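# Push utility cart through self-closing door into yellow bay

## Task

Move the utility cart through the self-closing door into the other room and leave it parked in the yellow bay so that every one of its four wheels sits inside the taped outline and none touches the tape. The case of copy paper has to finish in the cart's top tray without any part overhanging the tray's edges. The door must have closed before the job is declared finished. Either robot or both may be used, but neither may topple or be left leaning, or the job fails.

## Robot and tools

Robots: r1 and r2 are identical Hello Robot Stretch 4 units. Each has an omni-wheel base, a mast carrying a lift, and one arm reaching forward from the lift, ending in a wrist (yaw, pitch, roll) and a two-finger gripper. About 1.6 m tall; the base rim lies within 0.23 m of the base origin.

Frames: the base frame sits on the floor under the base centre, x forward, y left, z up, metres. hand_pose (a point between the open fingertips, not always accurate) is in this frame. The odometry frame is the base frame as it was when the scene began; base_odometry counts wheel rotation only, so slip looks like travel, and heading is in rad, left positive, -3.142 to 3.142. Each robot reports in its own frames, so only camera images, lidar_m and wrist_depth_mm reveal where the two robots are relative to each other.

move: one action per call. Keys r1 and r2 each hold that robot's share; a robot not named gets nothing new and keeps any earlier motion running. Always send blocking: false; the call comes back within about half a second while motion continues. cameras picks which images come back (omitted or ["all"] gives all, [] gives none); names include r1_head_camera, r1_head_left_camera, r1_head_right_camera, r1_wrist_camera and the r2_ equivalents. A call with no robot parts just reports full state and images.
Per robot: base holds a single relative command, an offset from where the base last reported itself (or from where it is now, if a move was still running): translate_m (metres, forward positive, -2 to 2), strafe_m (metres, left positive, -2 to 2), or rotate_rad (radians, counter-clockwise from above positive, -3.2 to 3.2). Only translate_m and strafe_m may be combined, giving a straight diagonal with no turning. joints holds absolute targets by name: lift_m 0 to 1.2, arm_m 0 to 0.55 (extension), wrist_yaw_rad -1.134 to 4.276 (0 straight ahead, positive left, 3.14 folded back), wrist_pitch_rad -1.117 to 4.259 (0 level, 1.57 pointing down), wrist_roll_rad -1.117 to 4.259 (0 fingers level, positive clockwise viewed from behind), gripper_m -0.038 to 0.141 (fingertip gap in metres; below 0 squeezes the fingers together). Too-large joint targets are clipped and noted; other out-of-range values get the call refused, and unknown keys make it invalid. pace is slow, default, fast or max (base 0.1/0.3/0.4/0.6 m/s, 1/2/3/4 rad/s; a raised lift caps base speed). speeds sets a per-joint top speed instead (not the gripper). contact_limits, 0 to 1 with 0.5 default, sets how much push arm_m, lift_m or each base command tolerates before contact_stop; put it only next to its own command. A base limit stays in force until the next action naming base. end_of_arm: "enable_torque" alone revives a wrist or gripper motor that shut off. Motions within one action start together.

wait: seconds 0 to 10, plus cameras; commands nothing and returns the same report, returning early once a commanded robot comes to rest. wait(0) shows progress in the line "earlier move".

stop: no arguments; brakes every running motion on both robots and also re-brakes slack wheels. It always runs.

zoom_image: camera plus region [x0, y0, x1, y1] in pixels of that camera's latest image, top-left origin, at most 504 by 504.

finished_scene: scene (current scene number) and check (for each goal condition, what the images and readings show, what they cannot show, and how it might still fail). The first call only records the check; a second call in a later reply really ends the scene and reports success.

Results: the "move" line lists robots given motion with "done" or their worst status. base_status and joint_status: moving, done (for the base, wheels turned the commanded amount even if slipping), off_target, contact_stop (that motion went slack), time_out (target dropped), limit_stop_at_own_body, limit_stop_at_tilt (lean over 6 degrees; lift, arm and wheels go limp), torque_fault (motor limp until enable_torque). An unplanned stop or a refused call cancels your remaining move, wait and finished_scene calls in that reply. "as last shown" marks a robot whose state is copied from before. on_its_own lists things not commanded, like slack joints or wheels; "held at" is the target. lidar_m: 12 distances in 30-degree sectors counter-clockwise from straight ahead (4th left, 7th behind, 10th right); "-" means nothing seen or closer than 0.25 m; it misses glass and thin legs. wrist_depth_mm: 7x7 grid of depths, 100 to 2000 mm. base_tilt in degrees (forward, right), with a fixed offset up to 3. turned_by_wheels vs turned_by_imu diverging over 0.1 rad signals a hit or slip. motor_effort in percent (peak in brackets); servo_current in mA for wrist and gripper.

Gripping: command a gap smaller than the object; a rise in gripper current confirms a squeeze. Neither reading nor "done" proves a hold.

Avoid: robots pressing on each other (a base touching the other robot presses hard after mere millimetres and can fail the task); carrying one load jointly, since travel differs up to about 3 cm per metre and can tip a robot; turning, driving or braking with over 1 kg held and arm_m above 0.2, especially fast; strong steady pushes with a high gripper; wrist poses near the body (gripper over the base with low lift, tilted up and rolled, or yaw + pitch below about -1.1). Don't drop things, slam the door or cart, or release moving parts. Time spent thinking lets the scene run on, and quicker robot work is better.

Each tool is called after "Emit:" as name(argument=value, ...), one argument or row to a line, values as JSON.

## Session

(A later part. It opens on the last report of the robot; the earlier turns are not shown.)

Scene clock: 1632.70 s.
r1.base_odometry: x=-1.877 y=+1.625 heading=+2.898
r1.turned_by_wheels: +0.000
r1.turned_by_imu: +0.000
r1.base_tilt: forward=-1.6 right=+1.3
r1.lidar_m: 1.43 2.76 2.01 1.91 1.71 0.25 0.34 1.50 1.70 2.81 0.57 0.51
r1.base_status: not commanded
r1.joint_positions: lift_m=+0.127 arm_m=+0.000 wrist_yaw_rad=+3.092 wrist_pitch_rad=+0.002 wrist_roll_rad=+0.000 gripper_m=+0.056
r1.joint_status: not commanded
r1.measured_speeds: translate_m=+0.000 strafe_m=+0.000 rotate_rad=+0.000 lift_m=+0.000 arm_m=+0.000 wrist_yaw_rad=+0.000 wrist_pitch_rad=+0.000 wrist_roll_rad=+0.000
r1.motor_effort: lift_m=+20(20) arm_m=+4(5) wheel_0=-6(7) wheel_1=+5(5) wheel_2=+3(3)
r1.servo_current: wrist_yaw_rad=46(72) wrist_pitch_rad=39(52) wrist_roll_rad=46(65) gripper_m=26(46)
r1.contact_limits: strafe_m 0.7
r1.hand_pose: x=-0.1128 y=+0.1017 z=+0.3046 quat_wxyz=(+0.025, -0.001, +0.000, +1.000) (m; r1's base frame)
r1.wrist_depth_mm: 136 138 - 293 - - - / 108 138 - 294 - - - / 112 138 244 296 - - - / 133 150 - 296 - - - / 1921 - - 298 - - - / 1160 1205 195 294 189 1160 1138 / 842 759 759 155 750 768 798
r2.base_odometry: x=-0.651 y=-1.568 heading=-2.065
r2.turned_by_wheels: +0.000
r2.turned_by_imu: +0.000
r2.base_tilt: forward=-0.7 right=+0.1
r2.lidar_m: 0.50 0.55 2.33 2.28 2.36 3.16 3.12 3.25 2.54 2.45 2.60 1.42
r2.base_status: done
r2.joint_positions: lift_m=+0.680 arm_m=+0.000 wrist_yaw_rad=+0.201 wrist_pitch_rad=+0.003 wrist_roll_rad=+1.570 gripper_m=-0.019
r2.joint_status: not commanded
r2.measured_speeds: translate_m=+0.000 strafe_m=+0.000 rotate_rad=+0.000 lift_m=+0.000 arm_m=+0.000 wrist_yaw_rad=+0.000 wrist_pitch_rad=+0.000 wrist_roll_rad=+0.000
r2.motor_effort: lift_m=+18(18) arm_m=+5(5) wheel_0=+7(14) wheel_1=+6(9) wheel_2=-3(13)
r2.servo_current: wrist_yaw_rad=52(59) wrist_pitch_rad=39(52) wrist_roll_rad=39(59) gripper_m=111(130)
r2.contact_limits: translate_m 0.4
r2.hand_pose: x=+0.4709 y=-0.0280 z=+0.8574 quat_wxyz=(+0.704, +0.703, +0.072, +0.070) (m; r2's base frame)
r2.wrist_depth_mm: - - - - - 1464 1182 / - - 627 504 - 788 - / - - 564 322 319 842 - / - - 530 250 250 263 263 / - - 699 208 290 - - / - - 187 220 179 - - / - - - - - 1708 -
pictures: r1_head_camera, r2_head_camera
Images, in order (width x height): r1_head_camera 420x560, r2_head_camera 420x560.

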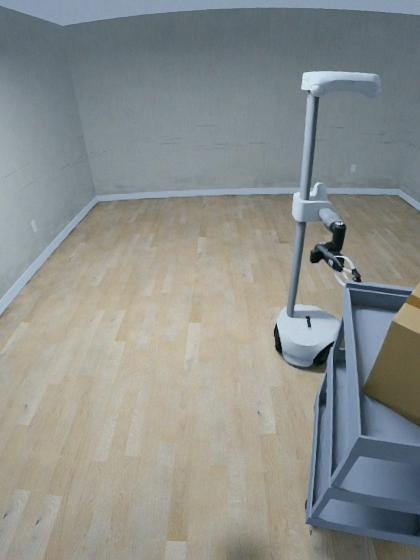

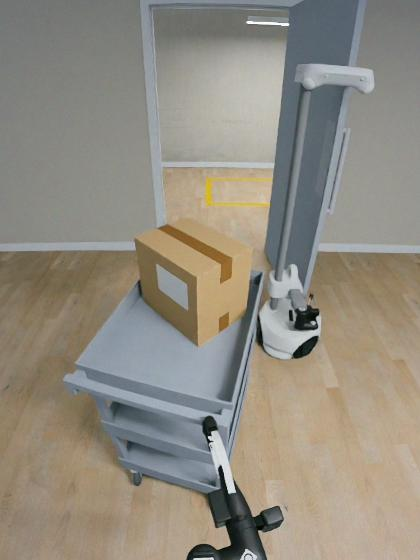

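Emit:
move(
  blocking=false,
  cameras=[],
  r2={"base": {"translate_m": 0.15}, "pace": "slow", "contact_limits": {"translate_m": 0.4}},
)

Emit:
wait(
  seconds=3,
  cameras=["r2_head_camera"],
)

Emit:
zoom_image(
  camera="r2_head_camera",
  region=[40, 200, 300, 470],
)

Scene clock: 1679.77 s.
move: r2 moving
r1.base_odometry: x=-1.877 y=+1.625 heading=+2.898
r1.turned_by_wheels: +0.000
r1.turned_by_imu: +0.000
r1.base_tilt: forward=-1.6 right=+1.3
r1.lidar_m: 1.42 2.76 2.01 1.92 1.70 0.25 0.39 1.52 1.71 2.82 0.53 0.52
r1.base_status: not commanded
r1.joint_positions: lift_m=+0.127 arm_m=+0.000 wrist_yaw_rad=+3.092 wrist_pitch_rad=+0.002 wrist_roll_rad=+0.000 gripper_m=+0.056
r1.joint_status: not commanded
r1.measured_speeds: translate_m=+0.000 strafe_m=+0.000 rotate_rad=+0.000 lift_m=+0.000 arm_m=+0.000 wrist_yaw_rad=+0.000 wrist_pitch_rad=+0.000 wrist_roll_rad=+0.000
r1.motor_effort: lift_m=+20(20) arm_m=+4(4) wheel_0=-6(7) wheel_1=+5(5) wheel_2=+3(3)
r1.servo_current: wrist_yaw_rad=39(59) wrist_pitch_rad=46(52) wrist_roll_rad=33(59) gripper_m=39(46)
r1.contact_limits: strafe_m 0.7
r1.hand_pose: x=-0.1128 y=+0.1017 z=+0.3046 quat_wxyz=(+0.025, -0.001, +0.000, +1.000) (m; r1's base frame)
r1.wrist_depth_mm: 136 138 - 293 - - - / 108 138 - 294 - - - / 112 138 242 294 - - - / 133 150 - 294 - - - / 1983 - - 297 - - - / 1205 1182 195 296 189 1160 1118 / 854 741 759 156 741 768 798
r2.base_odometry: x=-0.657 y=-1.579 heading=-2.065
r2.turned_by_wheels: +0.000
r2.turned_by_imu: +0.001
r2.base_tilt: forward=-0.7 right=+0.1
r2.lidar_m: 0.51 0.55 2.34 2.29 2.41 3.18 3.13 3.25 2.55 2.47 2.60 1.40
r2.base_status: translate_m moving
r2.joint_positions: lift_m=+0.680 arm_m=+0.000 wrist_yaw_rad=+0.201 wrist_pitch_rad=+0.003 wrist_roll_rad=+1.570 gripper_m=-0.019
r2.joint_status: not commanded
r2.measured_speeds: translate_m=+0.049 strafe_m=+0.001 rotate_rad=+0.002 lift_m=+0.000 arm_m=+0.000 wrist_yaw_rad=+0.000 wrist_pitch_rad=+0.000 wrist_roll_rad=+0.000
r2.motor_effort: lift_m=+18(18) arm_m=+4(4) wheel_0=+9(11) wheel_1=+7(9) wheel_2=-11(11)
r2.servo_current: wrist_yaw_rad=46(52) wrist_pitch_rad=46(46) wrist_roll_rad=52(59) gripper_m=104(117)
r2.contact_limits: translate_m 0.4
r2.hand_pose: x=+0.4709 y=-0.0280 z=+0.8574 quat_wxyz=(+0.704, +0.703, +0.072, +0.070) (m; r2's base frame)
r2.wrist_depth_mm: - - - - - 1430 1160 / - - 621 504 - 788 - / - - 564 324 319 831 - / - - 535 251 250 260 262 / - - 699 207 291 - - / - - 188 225 179 - - / - - - - - 1708 -
pictures: none
No camera images: "cameras" was empty.

Scene clock: 1682.03 s.
earlier move: r2 done
r1.base_odometry: x=-1.877 y=+1.625 heading=+2.898
r1.turned_by_wheels: +0.000
r1.turned_by_imu: +0.000
r1.base_tilt: forward=-1.6 right=+1.3
r1.lidar_m: 1.35 2.77 2.01 1.92 1.69 0.25 0.36 1.52 1.70 0.74 0.42 0.48
r1.base_status: not commanded
r1.joint_positions: lift_m=+0.127 arm_m=+0.000 wrist_yaw_rad=+3.092 wrist_pitch_rad=+0.002 wrist_roll_rad=+0.000 gripper_m=+0.056
r1.joint_status: not commanded
r1.measured_speeds: translate_m=+0.000 strafe_m=+0.000 rotate_rad=+0.000 lift_m=+0.000 arm_m=+0.000 wrist_yaw_rad=+0.000 wrist_pitch_rad=+0.000 wrist_roll_rad=+0.000
r1.motor_effort: lift_m=+20(20) arm_m=+4(4) wheel_0=-7(7) wheel_1=+5(5) wheel_2=+3(3)
r1.servo_current: wrist_yaw_rad=46(65) wrist_pitch_rad=39(52) wrist_roll_rad=33(65) gripper_m=46(46)
r1.contact_limits: strafe_m 0.7
r1.hand_pose: x=-0.1128 y=+0.1017 z=+0.3046 quat_wxyz=(+0.025, -0.001, +0.000, +1.000) (m; r1's base frame)
r1.wrist_depth_mm: 136 138 - 294 - - - / 108 138 - 294 - - - / 112 138 244 293 - - - / 134 150 - 294 - - - / 1983 - - 297 - - - / 1205 1205 195 296 189 1160 1118 / 866 750 750 156 750 768 820
r2.base_odometry: x=-0.722 y=-1.699 heading=-2.065
r2.turned_by_wheels: +0.000
r2.turned_by_imu: +0.001
r2.base_tilt: forward=-0.8 right=+0.1
r2.lidar_m: 0.49 0.54 2.30 2.27 2.41 3.34 3.26 3.39 2.55 2.45 2.61 1.26
r2.base_status: done
r2.joint_positions: lift_m=+0.680 arm_m=+0.000 wrist_yaw_rad=+0.201 wrist_pitch_rad=+0.003 wrist_roll_rad=+1.570 gripper_m=-0.019
r2.joint_status: not commanded
r2.measured_speeds: translate_m=+0.000 strafe_m=+0.000 rotate_rad=+0.000 lift_m=+0.000 arm_m=+0.000 wrist_yaw_rad=+0.000 wrist_pitch_rad=+0.000 wrist_roll_rad=+0.000
r2.motor_effort: lift_m=+18(18) arm_m=+4(5) wheel_0=+7(12) wheel_1=+5(9) wheel_2=-6(12)
r2.servo_current: wrist_yaw_rad=39(59) wrist_pitch_rad=39(46) wrist_roll_rad=39(59) gripper_m=111(117)
r2.contact_limits: translate_m 0.4
r2.hand_pose: x=+0.4709 y=-0.0280 z=+0.8574 quat_wxyz=(+0.704, +0.703, +0.072, +0.070) (m; r2's base frame)
r2.wrist_depth_mm: - - - - - 1661 1160 / - - - 539 - 788 - / - - 574 330 329 842 - / - - 539 253 254 264 263 / - - 668 208 290 - - / - - 189 226 179 - - / - - - - - 1708 -
wait: 2.27 of 3 s (r2 has come to rest)
pictures: r2_head_camera
Images, in order (width x height): r2_head_camera 420x560.

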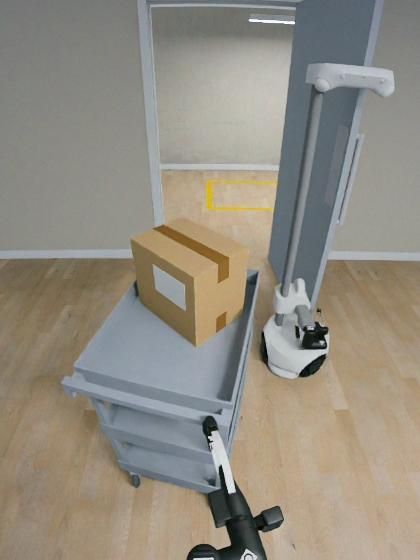

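Scaled by 1.867 from the camera's 420x560 image, which has a finer 1200x1600 frame.

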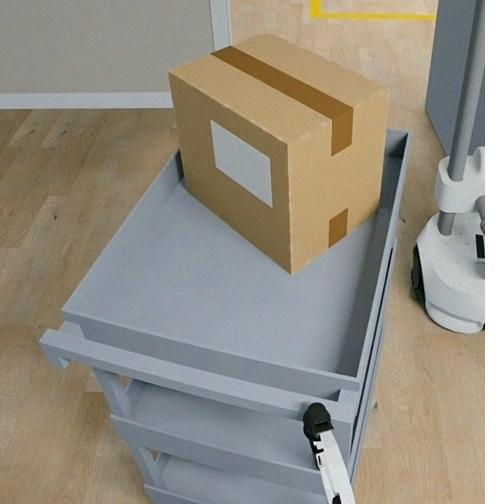

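Emit:
move(
  blocking=false,
  cameras=[],
  r2={"base": {"translate_m": 0.15, "strafe_m": 0.02}, "pace": "slow", "contact_limits": {"translate_m": 0.4}},
)

Emit:
wait(
  seconds=3,
  cameras=["r2_head_camera", "r1_head_right_camera"],
)

Emit:
zoom_image(
  camera="r2_head_camera",
  region=[40, 200, 300, 470],
)

Scene clock: 1718.80 s.
move: r2 moving
r1.base_odometry: x=-1.877 y=+1.625 heading=+2.898
r1.turned_by_wheels: +0.000
r1.turned_by_imu: +0.000
r1.base_tilt: forward=-1.5 right=+1.3
r1.lidar_m: 1.35 2.73 2.00 1.92 1.70 0.25 0.40 1.50 1.71 0.71 0.41 0.47
r1.base_status: not commanded
r1.joint_positions: lift_m=+0.127 arm_m=+0.000 wrist_yaw_rad=+3.092 wrist_pitch_rad=+0.002 wrist_roll_rad=+0.000 gripper_m=+0.056
r1.joint_status: not commanded
r1.measured_speeds: translate_m=+0.000 strafe_m=+0.000 rotate_rad=+0.000 lift_m=+0.000 arm_m=+0.000 wrist_yaw_rad=+0.000 wrist_pitch_rad=+0.000 wrist_roll_rad=+0.000
r1.motor_effort: lift_m=+20(20) arm_m=+4(4) wheel_0=-6(7) wheel_1=+4(5) wheel_2=+3(3)
r1.servo_current: wrist_yaw_rad=59(65) wrist_pitch_rad=39(46) wrist_roll_rad=52(65) gripper_m=46(46)
r1.contact_limits: strafe_m 0.7
r1.hand_pose: x=-0.1128 y=+0.1017 z=+0.3046 quat_wxyz=(+0.025, -0.001, +0.000, +1.000) (m; r1's base frame)
r1.wrist_depth_mm: 136 138 - 293 - - - / 108 138 - 296 - - - / 112 139 244 294 - - - / 133 150 - 294 - - - / 1921 - - 297 - - - / 1205 1229 195 296 189 1182 1118 / 854 750 750 155 750 778 820
r2.base_odometry: x=-0.727 y=-1.711 heading=-2.065
r2.turned_by_wheels: +0.000
r2.turned_by_imu: +0.001
r2.base_tilt: forward=-0.7 right=+0.1
r2.lidar_m: 0.49 0.54 2.33 2.26 2.37 3.33 3.29 3.39 2.56 2.47 2.64 1.25
r2.base_status: translate_m moving; strafe_m moving
r2.joint_positions: lift_m=+0.680 arm_m=+0.000 wrist_yaw_rad=+0.201 wrist_pitch_rad=+0.003 wrist_roll_rad=+1.570 gripper_m=-0.019
r2.joint_status: not commanded
r2.measured_speeds: translate_m=+0.048 strafe_m=+0.007 rotate_rad=-0.003 lift_m=+0.000 arm_m=+0.000 wrist_yaw_rad=+0.000 wrist_pitch_rad=+0.000 wrist_roll_rad=+0.000
r2.motor_effort: lift_m=+18(18) arm_m=+5(5) wheel_0=+6(11) wheel_1=+9(9) wheel_2=-9(11)
r2.servo_current: wrist_yaw_rad=59(59) wrist_pitch_rad=39(46) wrist_roll_rad=52(59) gripper_m=111(111)
r2.contact_limits: translate_m 0.4
r2.hand_pose: x=+0.4709 y=-0.0280 z=+0.8574 quat_wxyz=(+0.704, +0.703, +0.072, +0.070) (m; r2's base frame)
r2.wrist_depth_mm: - - - - - 1537 1160 / - - - 549 - 798 - / - - 574 332 329 831 - / - - 535 252 255 262 263 / - - 668 208 290 - - / - - 188 224 179 - - / - - - - - 1808 -
pictures: none
No camera images: "cameras" was empty.

Scene clock: 1721.10 s.
earlier move: r2 done
r1.base_odometry: x=-1.877 y=+1.625 heading=+2.898
r1.turned_by_wheels: +0.000
r1.turned_by_imu: +0.000
r1.base_tilt: forward=-1.6 right=+1.3
r1.lidar_m: 4.60 2.75 2.02 1.92 1.68 0.25 0.38 1.51 1.71 0.46 0.35 0.61
r1.base_status: not commanded
r1.joint_positions: lift_m=+0.127 arm_m=+0.000 wrist_yaw_rad=+3.092 wrist_pitch_rad=+0.002 wrist_roll_rad=+0.000 gripper_m=+0.056
r1.joint_status: not commanded
r1.measured_speeds: translate_m=+0.000 strafe_m=+0.000 rotate_rad=+0.000 lift_m=+0.000 arm_m=+0.000 wrist_yaw_rad=+0.000 wrist_pitch_rad=+0.000 wrist_roll_rad=+0.000
r1.motor_effort: lift_m=+20(20) arm_m=+4(4) wheel_0=-6(7) wheel_1=+5(5) wheel_2=+3(3)
r1.servo_current: wrist_yaw_rad=59(65) wrist_pitch_rad=39(52) wrist_roll_rad=39(65) gripper_m=46(46)
r1.contact_limits: strafe_m 0.7
r1.hand_pose: x=-0.1128 y=+0.1017 z=+0.3046 quat_wxyz=(+0.025, -0.001, +0.000, +1.000) (m; r1's base frame)
r1.wrist_depth_mm: 136 138 - 294 - - - / 108 138 - 296 - - - / 112 138 244 294 - - - / 133 150 - 296 - - - / 1983 - - 298 - - - / 1182 1205 195 297 189 1182 1118 / 854 759 759 156 741 778 809
r2.base_odometry: x=-0.776 y=-1.841 heading=-2.065
r2.turned_by_wheels: +0.000
r2.turned_by_imu: +0.000
r2.base_tilt: forward=-0.7 right=+0.1
r2.lidar_m: 0.48 0.54 2.33 2.23 2.39 3.38 3.44 3.44 2.58 2.49 2.66 1.14
r2.base_status: done
r2.joint_positions: lift_m=+0.680 arm_m=+0.000 wrist_yaw_rad=+0.200 wrist_pitch_rad=+0.003 wrist_roll_rad=+1.570 gripper_m=-0.019
r2.joint_status: not commanded
r2.measured_speeds: translate_m=+0.000 strafe_m=+0.000 rotate_rad=+0.000 lift_m=+0.000 arm_m=+0.000 wrist_yaw_rad=+0.000 wrist_pitch_rad=+0.000 wrist_roll_rad=+0.000
r2.motor_effort: lift_m=+18(18) arm_m=+4(5) wheel_0=+2(11) wheel_1=+4(9) wheel_2=-7(12)
r2.servo_current: wrist_yaw_rad=52(59) wrist_pitch_rad=46(52) wrist_roll_rad=46(59) gripper_m=111(117)
r2.contact_limits: translate_m 0.4
r2.hand_pose: x=+0.4709 y=-0.0283 z=+0.8574 quat_wxyz=(+0.704, +0.703, +0.072, +0.070) (m; r2's base frame)
r2.wrist_depth_mm: - - - - - 1708 1182 / - - - 580 - 788 574 / - - 580 338 334 831 - / - - 539 252 253 264 265 / - - 647 211 290 - - / - - 189 225 180 - - / - - - - - 1708 -
wait: 2.30 of 3 s (r2 has come to rest)
pictures: r1_head_right_camera, r2_head_camera
Images, in order (width x height): r1_head_right_camera 420x672, r2_head_camera 420x560.

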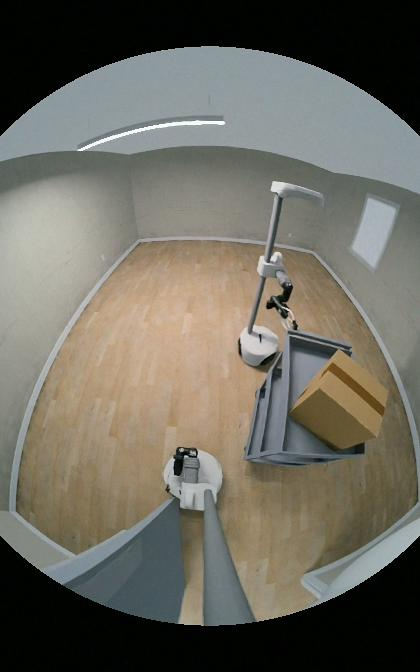

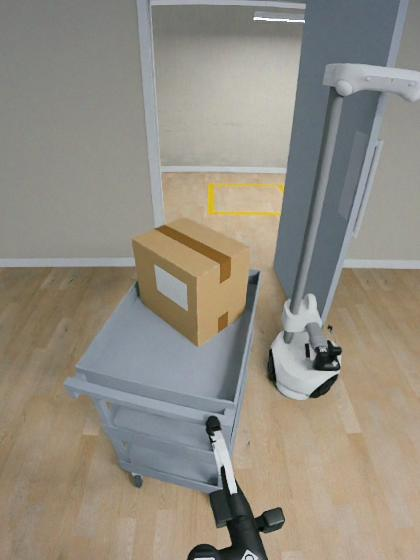

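Scaled by 1.867 from the camera's 420x560 image, which has a finer 1200x1600 frame.

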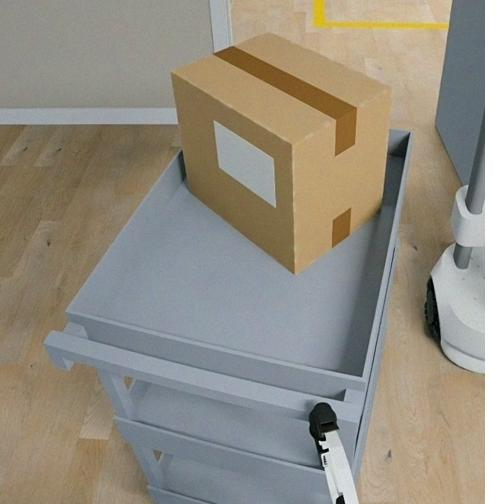

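Emit:
move(
  blocking=false,
  cameras=[],
  r2={"base": {"translate_m": 0.15}, "pace": "slow", "contact_limits": {"translate_m": 0.4}},
)

Emit:
wait(
  seconds=3,
  cameras=["r2_head_camera"],
)

Emit:
zoom_image(
  camera="r2_head_camera",
  region=[40, 200, 300, 470],
)

Scene clock: 1750.03 s.
move: r2 moving
r1.base_odometry: x=-1.877 y=+1.625 heading=+2.898
r1.turned_by_wheels: +0.000
r1.turned_by_imu: +0.000
r1.base_tilt: forward=-1.6 right=+1.3
r1.lidar_m: 4.59 2.76 2.00 1.92 1.69 0.25 0.35 1.51 1.67 0.41 0.37 0.61
r1.base_status: not commanded
r1.joint_positions: lift_m=+0.127 arm_m=+0.000 wrist_yaw_rad=+3.092 wrist_pitch_rad=+0.002 wrist_roll_rad=+0.000 gripper_m=+0.056
r1.joint_status: not commanded
r1.measured_speeds: translate_m=+0.000 strafe_m=+0.000 rotate_rad=+0.000 lift_m=+0.000 arm_m=+0.000 wrist_yaw_rad=+0.000 wrist_pitch_rad=+0.000 wrist_roll_rad=+0.000
r1.motor_effort: lift_m=+20(20) arm_m=+4(4) wheel_0=-6(7) wheel_1=+5(5) wheel_2=+3(3)
r1.servo_current: wrist_yaw_rad=33(59) wrist_pitch_rad=39(46) wrist_roll_rad=39(59) gripper_m=33(46)
r1.contact_limits: strafe_m 0.7
r1.hand_pose: x=-0.1128 y=+0.1017 z=+0.3046 quat_wxyz=(+0.025, -0.001, +0.000, +1.000) (m; r1's base frame)
r1.wrist_depth_mm: 136 138 - 293 - - - / 108 138 - 296 - - - / 112 139 243 294 - - - / 133 149 - 296 - - - / 1983 - - 297 - - - / 1182 1205 195 296 189 1138 1118 / 842 750 750 156 741 778 809
r2.base_odometry: x=-0.782 y=-1.852 heading=-2.065
r2.turned_by_wheels: +0.000
r2.turned_by_imu: +0.000
r2.base_tilt: forward=-0.7 right=+0.1
r2.lidar_m: 0.48 0.54 2.31 2.25 2.39 3.35 3.45 3.41 2.59 2.49 2.64 1.13
r2.base_status: translate_m moving
r2.joint_positions: lift_m=+0.680 arm_m=+0.000 wrist_yaw_rad=+0.200 wrist_pitch_rad=+0.003 wrist_roll_rad=+1.570 gripper_m=-0.019
r2.joint_status: not commanded
r2.measured_speeds: translate_m=+0.048 strafe_m=+0.000 rotate_rad=+0.000 lift_m=+0.000 arm_m=+0.000 wrist_yaw_rad=+0.000 wrist_pitch_rad=+0.000 wrist_roll_rad=+0.000
r2.motor_effort: lift_m=+18(18) arm_m=+5(5) wheel_0=+6(7) wheel_1=+5(7) wheel_2=-13(13)
r2.servo_current: wrist_yaw_rad=59(59) wrist_pitch_rad=46(46) wrist_roll_rad=46(59) gripper_m=111(111)
r2.contact_limits: translate_m 0.4
r2.hand_pose: x=+0.4709 y=-0.0284 z=+0.8574 quat_wxyz=(+0.704, +0.703, +0.072, +0.070) (m; r2's base frame)
r2.wrist_depth_mm: - - - - - 1708 1205 / - - - 580 - 798 574 / - - 580 338 336 831 - / - - 535 253 253 262 264 / - - 640 210 289 - - / - - 187 225 180 - - / - - - - - 1756 -
pictures: none
No camera images: "cameras" was empty.

Scene clock: 1752.30 s.
earlier move: r2 done
r1.base_odometry: x=-1.877 y=+1.625 heading=+2.898
r1.turned_by_wheels: +0.000
r1.turned_by_imu: +0.000
r1.base_tilt: forward=-1.6 right=+1.3
r1.lidar_m: 4.59 2.75 2.00 1.92 1.70 0.25 0.39 1.52 1.69 0.35 0.42 0.66
r1.base_status: not commanded
r1.joint_positions: lift_m=+0.127 arm_m=+0.000 wrist_yaw_rad=+3.092 wrist_pitch_rad=+0.002 wrist_roll_rad=+0.000 gripper_m=+0.056
r1.joint_status: not commanded
r1.measured_speeds: translate_m=+0.000 strafe_m=+0.000 rotate_rad=+0.000 lift_m=+0.000 arm_m=+0.000 wrist_yaw_rad=+0.000 wrist_pitch_rad=+0.000 wrist_roll_rad=+0.000
r1.motor_effort: lift_m=+20(20) arm_m=+4(4) wheel_0=-7(7) wheel_1=+5(5) wheel_2=+3(3)
r1.servo_current: wrist_yaw_rad=46(72) wrist_pitch_rad=39(46) wrist_roll_rad=39(65) gripper_m=46(52)
r1.contact_limits: strafe_m 0.7
r1.hand_pose: x=-0.1128 y=+0.1017 z=+0.3046 quat_wxyz=(+0.025, -0.001, +0.000, +1.000) (m; r1's base frame)
r1.wrist_depth_mm: 136 138 - 294 - - - / 108 138 - 294 - - - / 112 138 243 291 - - - / 134 150 - 294 - - - / 1983 - - 297 - - - / 1205 1205 195 296 190 1138 1118 / 842 759 759 155 759 768 809
r2.base_odometry: x=-0.847 y=-1.973 heading=-2.064
r2.turned_by_wheels: +0.001
r2.turned_by_imu: +0.001
r2.base_tilt: forward=-0.7 right=+0.1
r2.lidar_m: 0.49 0.54 2.32 2.22 2.37 3.37 3.61 3.42 2.57 2.52 2.64 1.02
r2.base_status: done
r2.joint_positions: lift_m=+0.680 arm_m=+0.000 wrist_yaw_rad=+0.200 wrist_pitch_rad=+0.003 wrist_roll_rad=+1.570 gripper_m=-0.019
r2.joint_status: not commanded
r2.measured_speeds: translate_m=+0.000 strafe_m=+0.000 rotate_rad=+0.000 lift_m=+0.000 arm_m=+0.000 wrist_yaw_rad=+0.000 wrist_pitch_rad=+0.000 wrist_roll_rad=+0.000
r2.motor_effort: lift_m=+18(18) arm_m=+4(5) wheel_0=+7(11) wheel_1=+5(9) wheel_2=-6(13)
r2.servo_current: wrist_yaw_rad=33(59) wrist_pitch_rad=46(46) wrist_roll_rad=46(59) gripper_m=104(117)
r2.contact_limits: translate_m 0.4
r2.hand_pose: x=+0.4709 y=-0.0284 z=+0.8574 quat_wxyz=(+0.704, +0.703, +0.072, +0.070) (m; r2's base frame)
r2.wrist_depth_mm: - - - - - 1708 1182 / - - - 580 - 798 574 / - - 580 338 366 831 - / - - 544 254 256 264 263 / - - 640 208 287 - - / - - 187 224 179 - - / - - - - - 1756 -
wait: 2.27 of 3 s (r2 has come to rest)
pictures: r2_head_camera
Images, in order (width x height): r2_head_camera 420x560.

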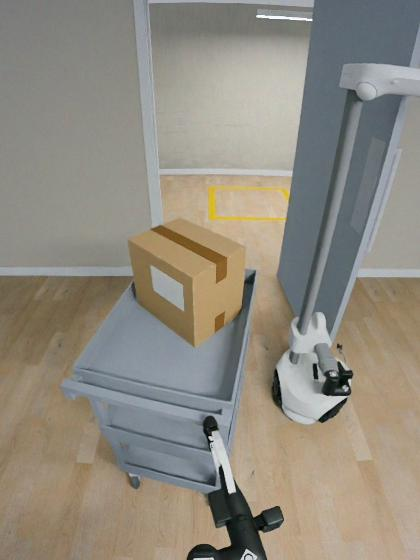

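Scaled by 1.867 from the camera's 420x560 image, which has a finer 1200x1600 frame.

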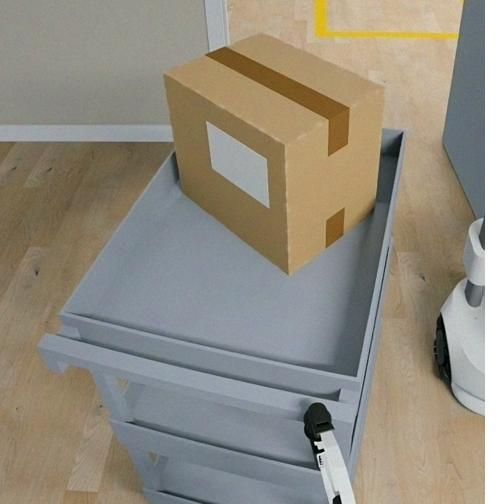

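Emit:
move(
  blocking=false,
  cameras=[],
  r2={"joints": {"gripper_m": 0.09}},
)

Emit:
wait(
  seconds=2,
  cameras=["r2_head_camera"],
)

Emit:
zoom_image(
  camera="r2_head_camera",
  region=[40, 330, 280, 500],
)

Scene clock: 1807.07 s.
move: r2 moving
r1.base_odometry: x=-1.877 y=+1.625 heading=+2.898
r1.turned_by_wheels: +0.000
r1.turned_by_imu: +0.000
r1.base_tilt: forward=-1.6 right=+1.3
r1.lidar_m: 4.60 2.75 1.99 1.91 1.69 0.25 0.37 1.50 1.73 0.36 0.41 0.68
r1.base_status: not commanded
r1.joint_positions: lift_m=+0.127 arm_m=+0.000 wrist_yaw_rad=+3.092 wrist_pitch_rad=+0.002 wrist_roll_rad=+0.000 gripper_m=+0.056
r1.joint_status: not commanded
r1.measured_speeds: translate_m=+0.000 strafe_m=+0.000 rotate_rad=+0.000 lift_m=+0.000 arm_m=+0.000 wrist_yaw_rad=+0.000 wrist_pitch_rad=+0.000 wrist_roll_rad=+0.000
r1.motor_effort: lift_m=+20(20) arm_m=+4(4) wheel_0=-6(6) wheel_1=+5(5) wheel_2=+3(3)
r1.servo_current: wrist_yaw_rad=39(59) wrist_pitch_rad=39(46) wrist_roll_rad=46(59) gripper_m=39(46)
r1.contact_limits: strafe_m 0.7
r1.hand_pose: x=-0.1128 y=+0.1017 z=+0.3046 quat_wxyz=(+0.025, -0.001, +0.000, +1.000) (m; r1's base frame)
r1.wrist_depth_mm: 136 138 - 293 - - - / 108 138 - 294 - - - / 112 139 244 293 - - - / 134 150 - 296 - - - / 1983 - - 294 - - - / 1205 1229 195 294 189 1138 1138 / 842 759 759 155 741 759 820
r2.base_odometry: x=-0.847 y=-1.973 heading=-2.064
r2.turned_by_wheels: +0.000
r2.turned_by_imu: +0.000
r2.base_tilt: forward=-0.7 right=+0.1
r2.lidar_m: 0.49 0.54 2.30 2.24 2.38 3.36 3.60 3.43 2.59 2.50 2.62 1.03
r2.base_status: not commanded
r2.joint_positions: lift_m=+0.680 arm_m=+0.000 wrist_yaw_rad=+0.200 wrist_pitch_rad=+0.003 wrist_roll_rad=+1.570 gripper_m=+0.005
r2.joint_status: gripper_m moving
r2.measured_speeds: translate_m=+0.000 strafe_m=+0.000 rotate_rad=+0.000 lift_m=+0.000 arm_m=+0.000 wrist_yaw_rad=+0.000 wrist_pitch_rad=+0.000 wrist_roll_rad=+0.000
r2.motor_effort: lift_m=+18(18) arm_m=+4(5) wheel_0=+8(8) wheel_1=+4(5) wheel_2=-6(6)
r2.servo_current: wrist_yaw_rad=46(52) wrist_pitch_rad=39(46) wrist_roll_rad=59(65) gripper_m=78(117)
r2.contact_limits: translate_m 0.4
r2.hand_pose: x=+0.4709 y=-0.0284 z=+0.8574 quat_wxyz=(+0.704, +0.703, +0.072, +0.070) (m; r2's base frame)
r2.wrist_depth_mm: - - - - - 1708 1182 / - - - 597 - 759 517 / - - 591 345 377 842 - / - - 544 258 260 270 268 / - - 654 214 293 - - / - - 190 226 184 - - / - - - - - - -
pictures: none
No camera images: "cameras" was empty.

Scene clock: 1808.37 s.
earlier move: r2 done
r1.base_odometry: x=-1.877 y=+1.625 heading=+2.898
r1.turned_by_wheels: +0.000
r1.turned_by_imu: +0.000
r1.base_tilt: forward=-1.6 right=+1.3
r1.lidar_m: 4.60 2.78 2.00 1.91 1.71 0.25 0.39 1.53 1.73 0.36 0.39 0.66
r1.base_status: not commanded
r1.joint_positions: lift_m=+0.127 arm_m=+0.000 wrist_yaw_rad=+3.092 wrist_pitch_rad=+0.002 wrist_roll_rad=+0.000 gripper_m=+0.056
r1.joint_status: not commanded
r1.measured_speeds: translate_m=+0.000 strafe_m=+0.000 rotate_rad=+0.000 lift_m=+0.000 arm_m=+0.000 wrist_yaw_rad=+0.000 wrist_pitch_rad=+0.000 wrist_roll_rad=+0.000
r1.motor_effort: lift_m=+20(20) arm_m=+4(4) wheel_0=-6(7) wheel_1=+5(5) wheel_2=+3(3)
r1.servo_current: wrist_yaw_rad=52(65) wrist_pitch_rad=39(52) wrist_roll_rad=65(65) gripper_m=46(46)
r1.contact_limits: strafe_m 0.7
r1.hand_pose: x=-0.1128 y=+0.1017 z=+0.3046 quat_wxyz=(+0.025, -0.001, +0.000, +1.000) (m; r1's base frame)
r1.wrist_depth_mm: 136 137 - 293 - - - / 108 138 - 294 - - - / 112 138 244 294 - - - / 133 150 - 294 - - - / 1983 - - 297 - - - / 1182 1205 195 296 189 1160 1118 / 854 768 759 155 750 778 809
r2.base_odometry: x=-0.847 y=-1.973 heading=-2.065
r2.turned_by_wheels: +0.000
r2.turned_by_imu: +0.000
r2.base_tilt: forward=-0.7 right=+0.1
r2.lidar_m: 0.48 0.53 2.31 2.25 2.37 3.32 3.59 3.45 2.59 2.51 2.62 1.02
r2.base_status: not commanded
r2.joint_positions: lift_m=+0.680 arm_m=+0.000 wrist_yaw_rad=+0.200 wrist_pitch_rad=+0.003 wrist_roll_rad=+1.570 gripper_m=+0.090
r2.joint_status: all done
r2.measured_speeds: translate_m=+0.000 strafe_m=+0.000 rotate_rad=+0.000 lift_m=+0.000 arm_m=+0.000 wrist_yaw_rad=+0.000 wrist_pitch_rad=+0.000 wrist_roll_rad=+0.000
r2.motor_effort: lift_m=+18(18) arm_m=+4(5) wheel_0=+6(8) wheel_1=+4(5) wheel_2=-6(6)
r2.servo_current: wrist_yaw_rad=46(65) wrist_pitch_rad=52(52) wrist_roll_rad=46(65) gripper_m=52(130)
r2.contact_limits: translate_m 0.4
r2.hand_pose: x=+0.4709 y=-0.0284 z=+0.8574 quat_wxyz=(+0.704, +0.703, +0.072, +0.070) (m; r2's base frame)
r2.wrist_depth_mm: - - - - - 1661 1160 / - - - 621 - 820 - / - - 597 357 - - - / - - 544 265 272 278 277 / - - 615 222 221 - - / - - 191 240 192 - - / - - - - - 1863 -
wait: 1.30 of 2 s (r2 has come to rest)
pictures: r2_head_camera
Images, in order (width x height): r2_head_camera 420x560.

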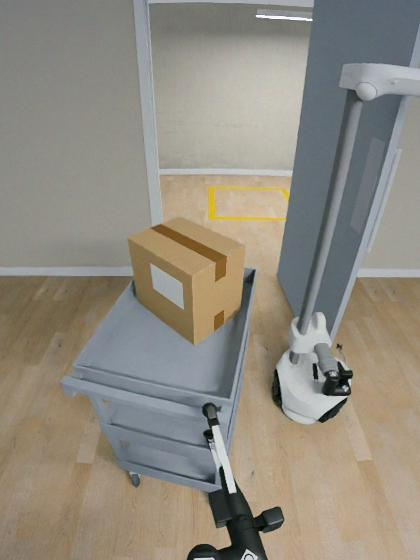

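Scaled by 2.100 from the camera's 420x560 image, which has a finer 1200x1600 frame.

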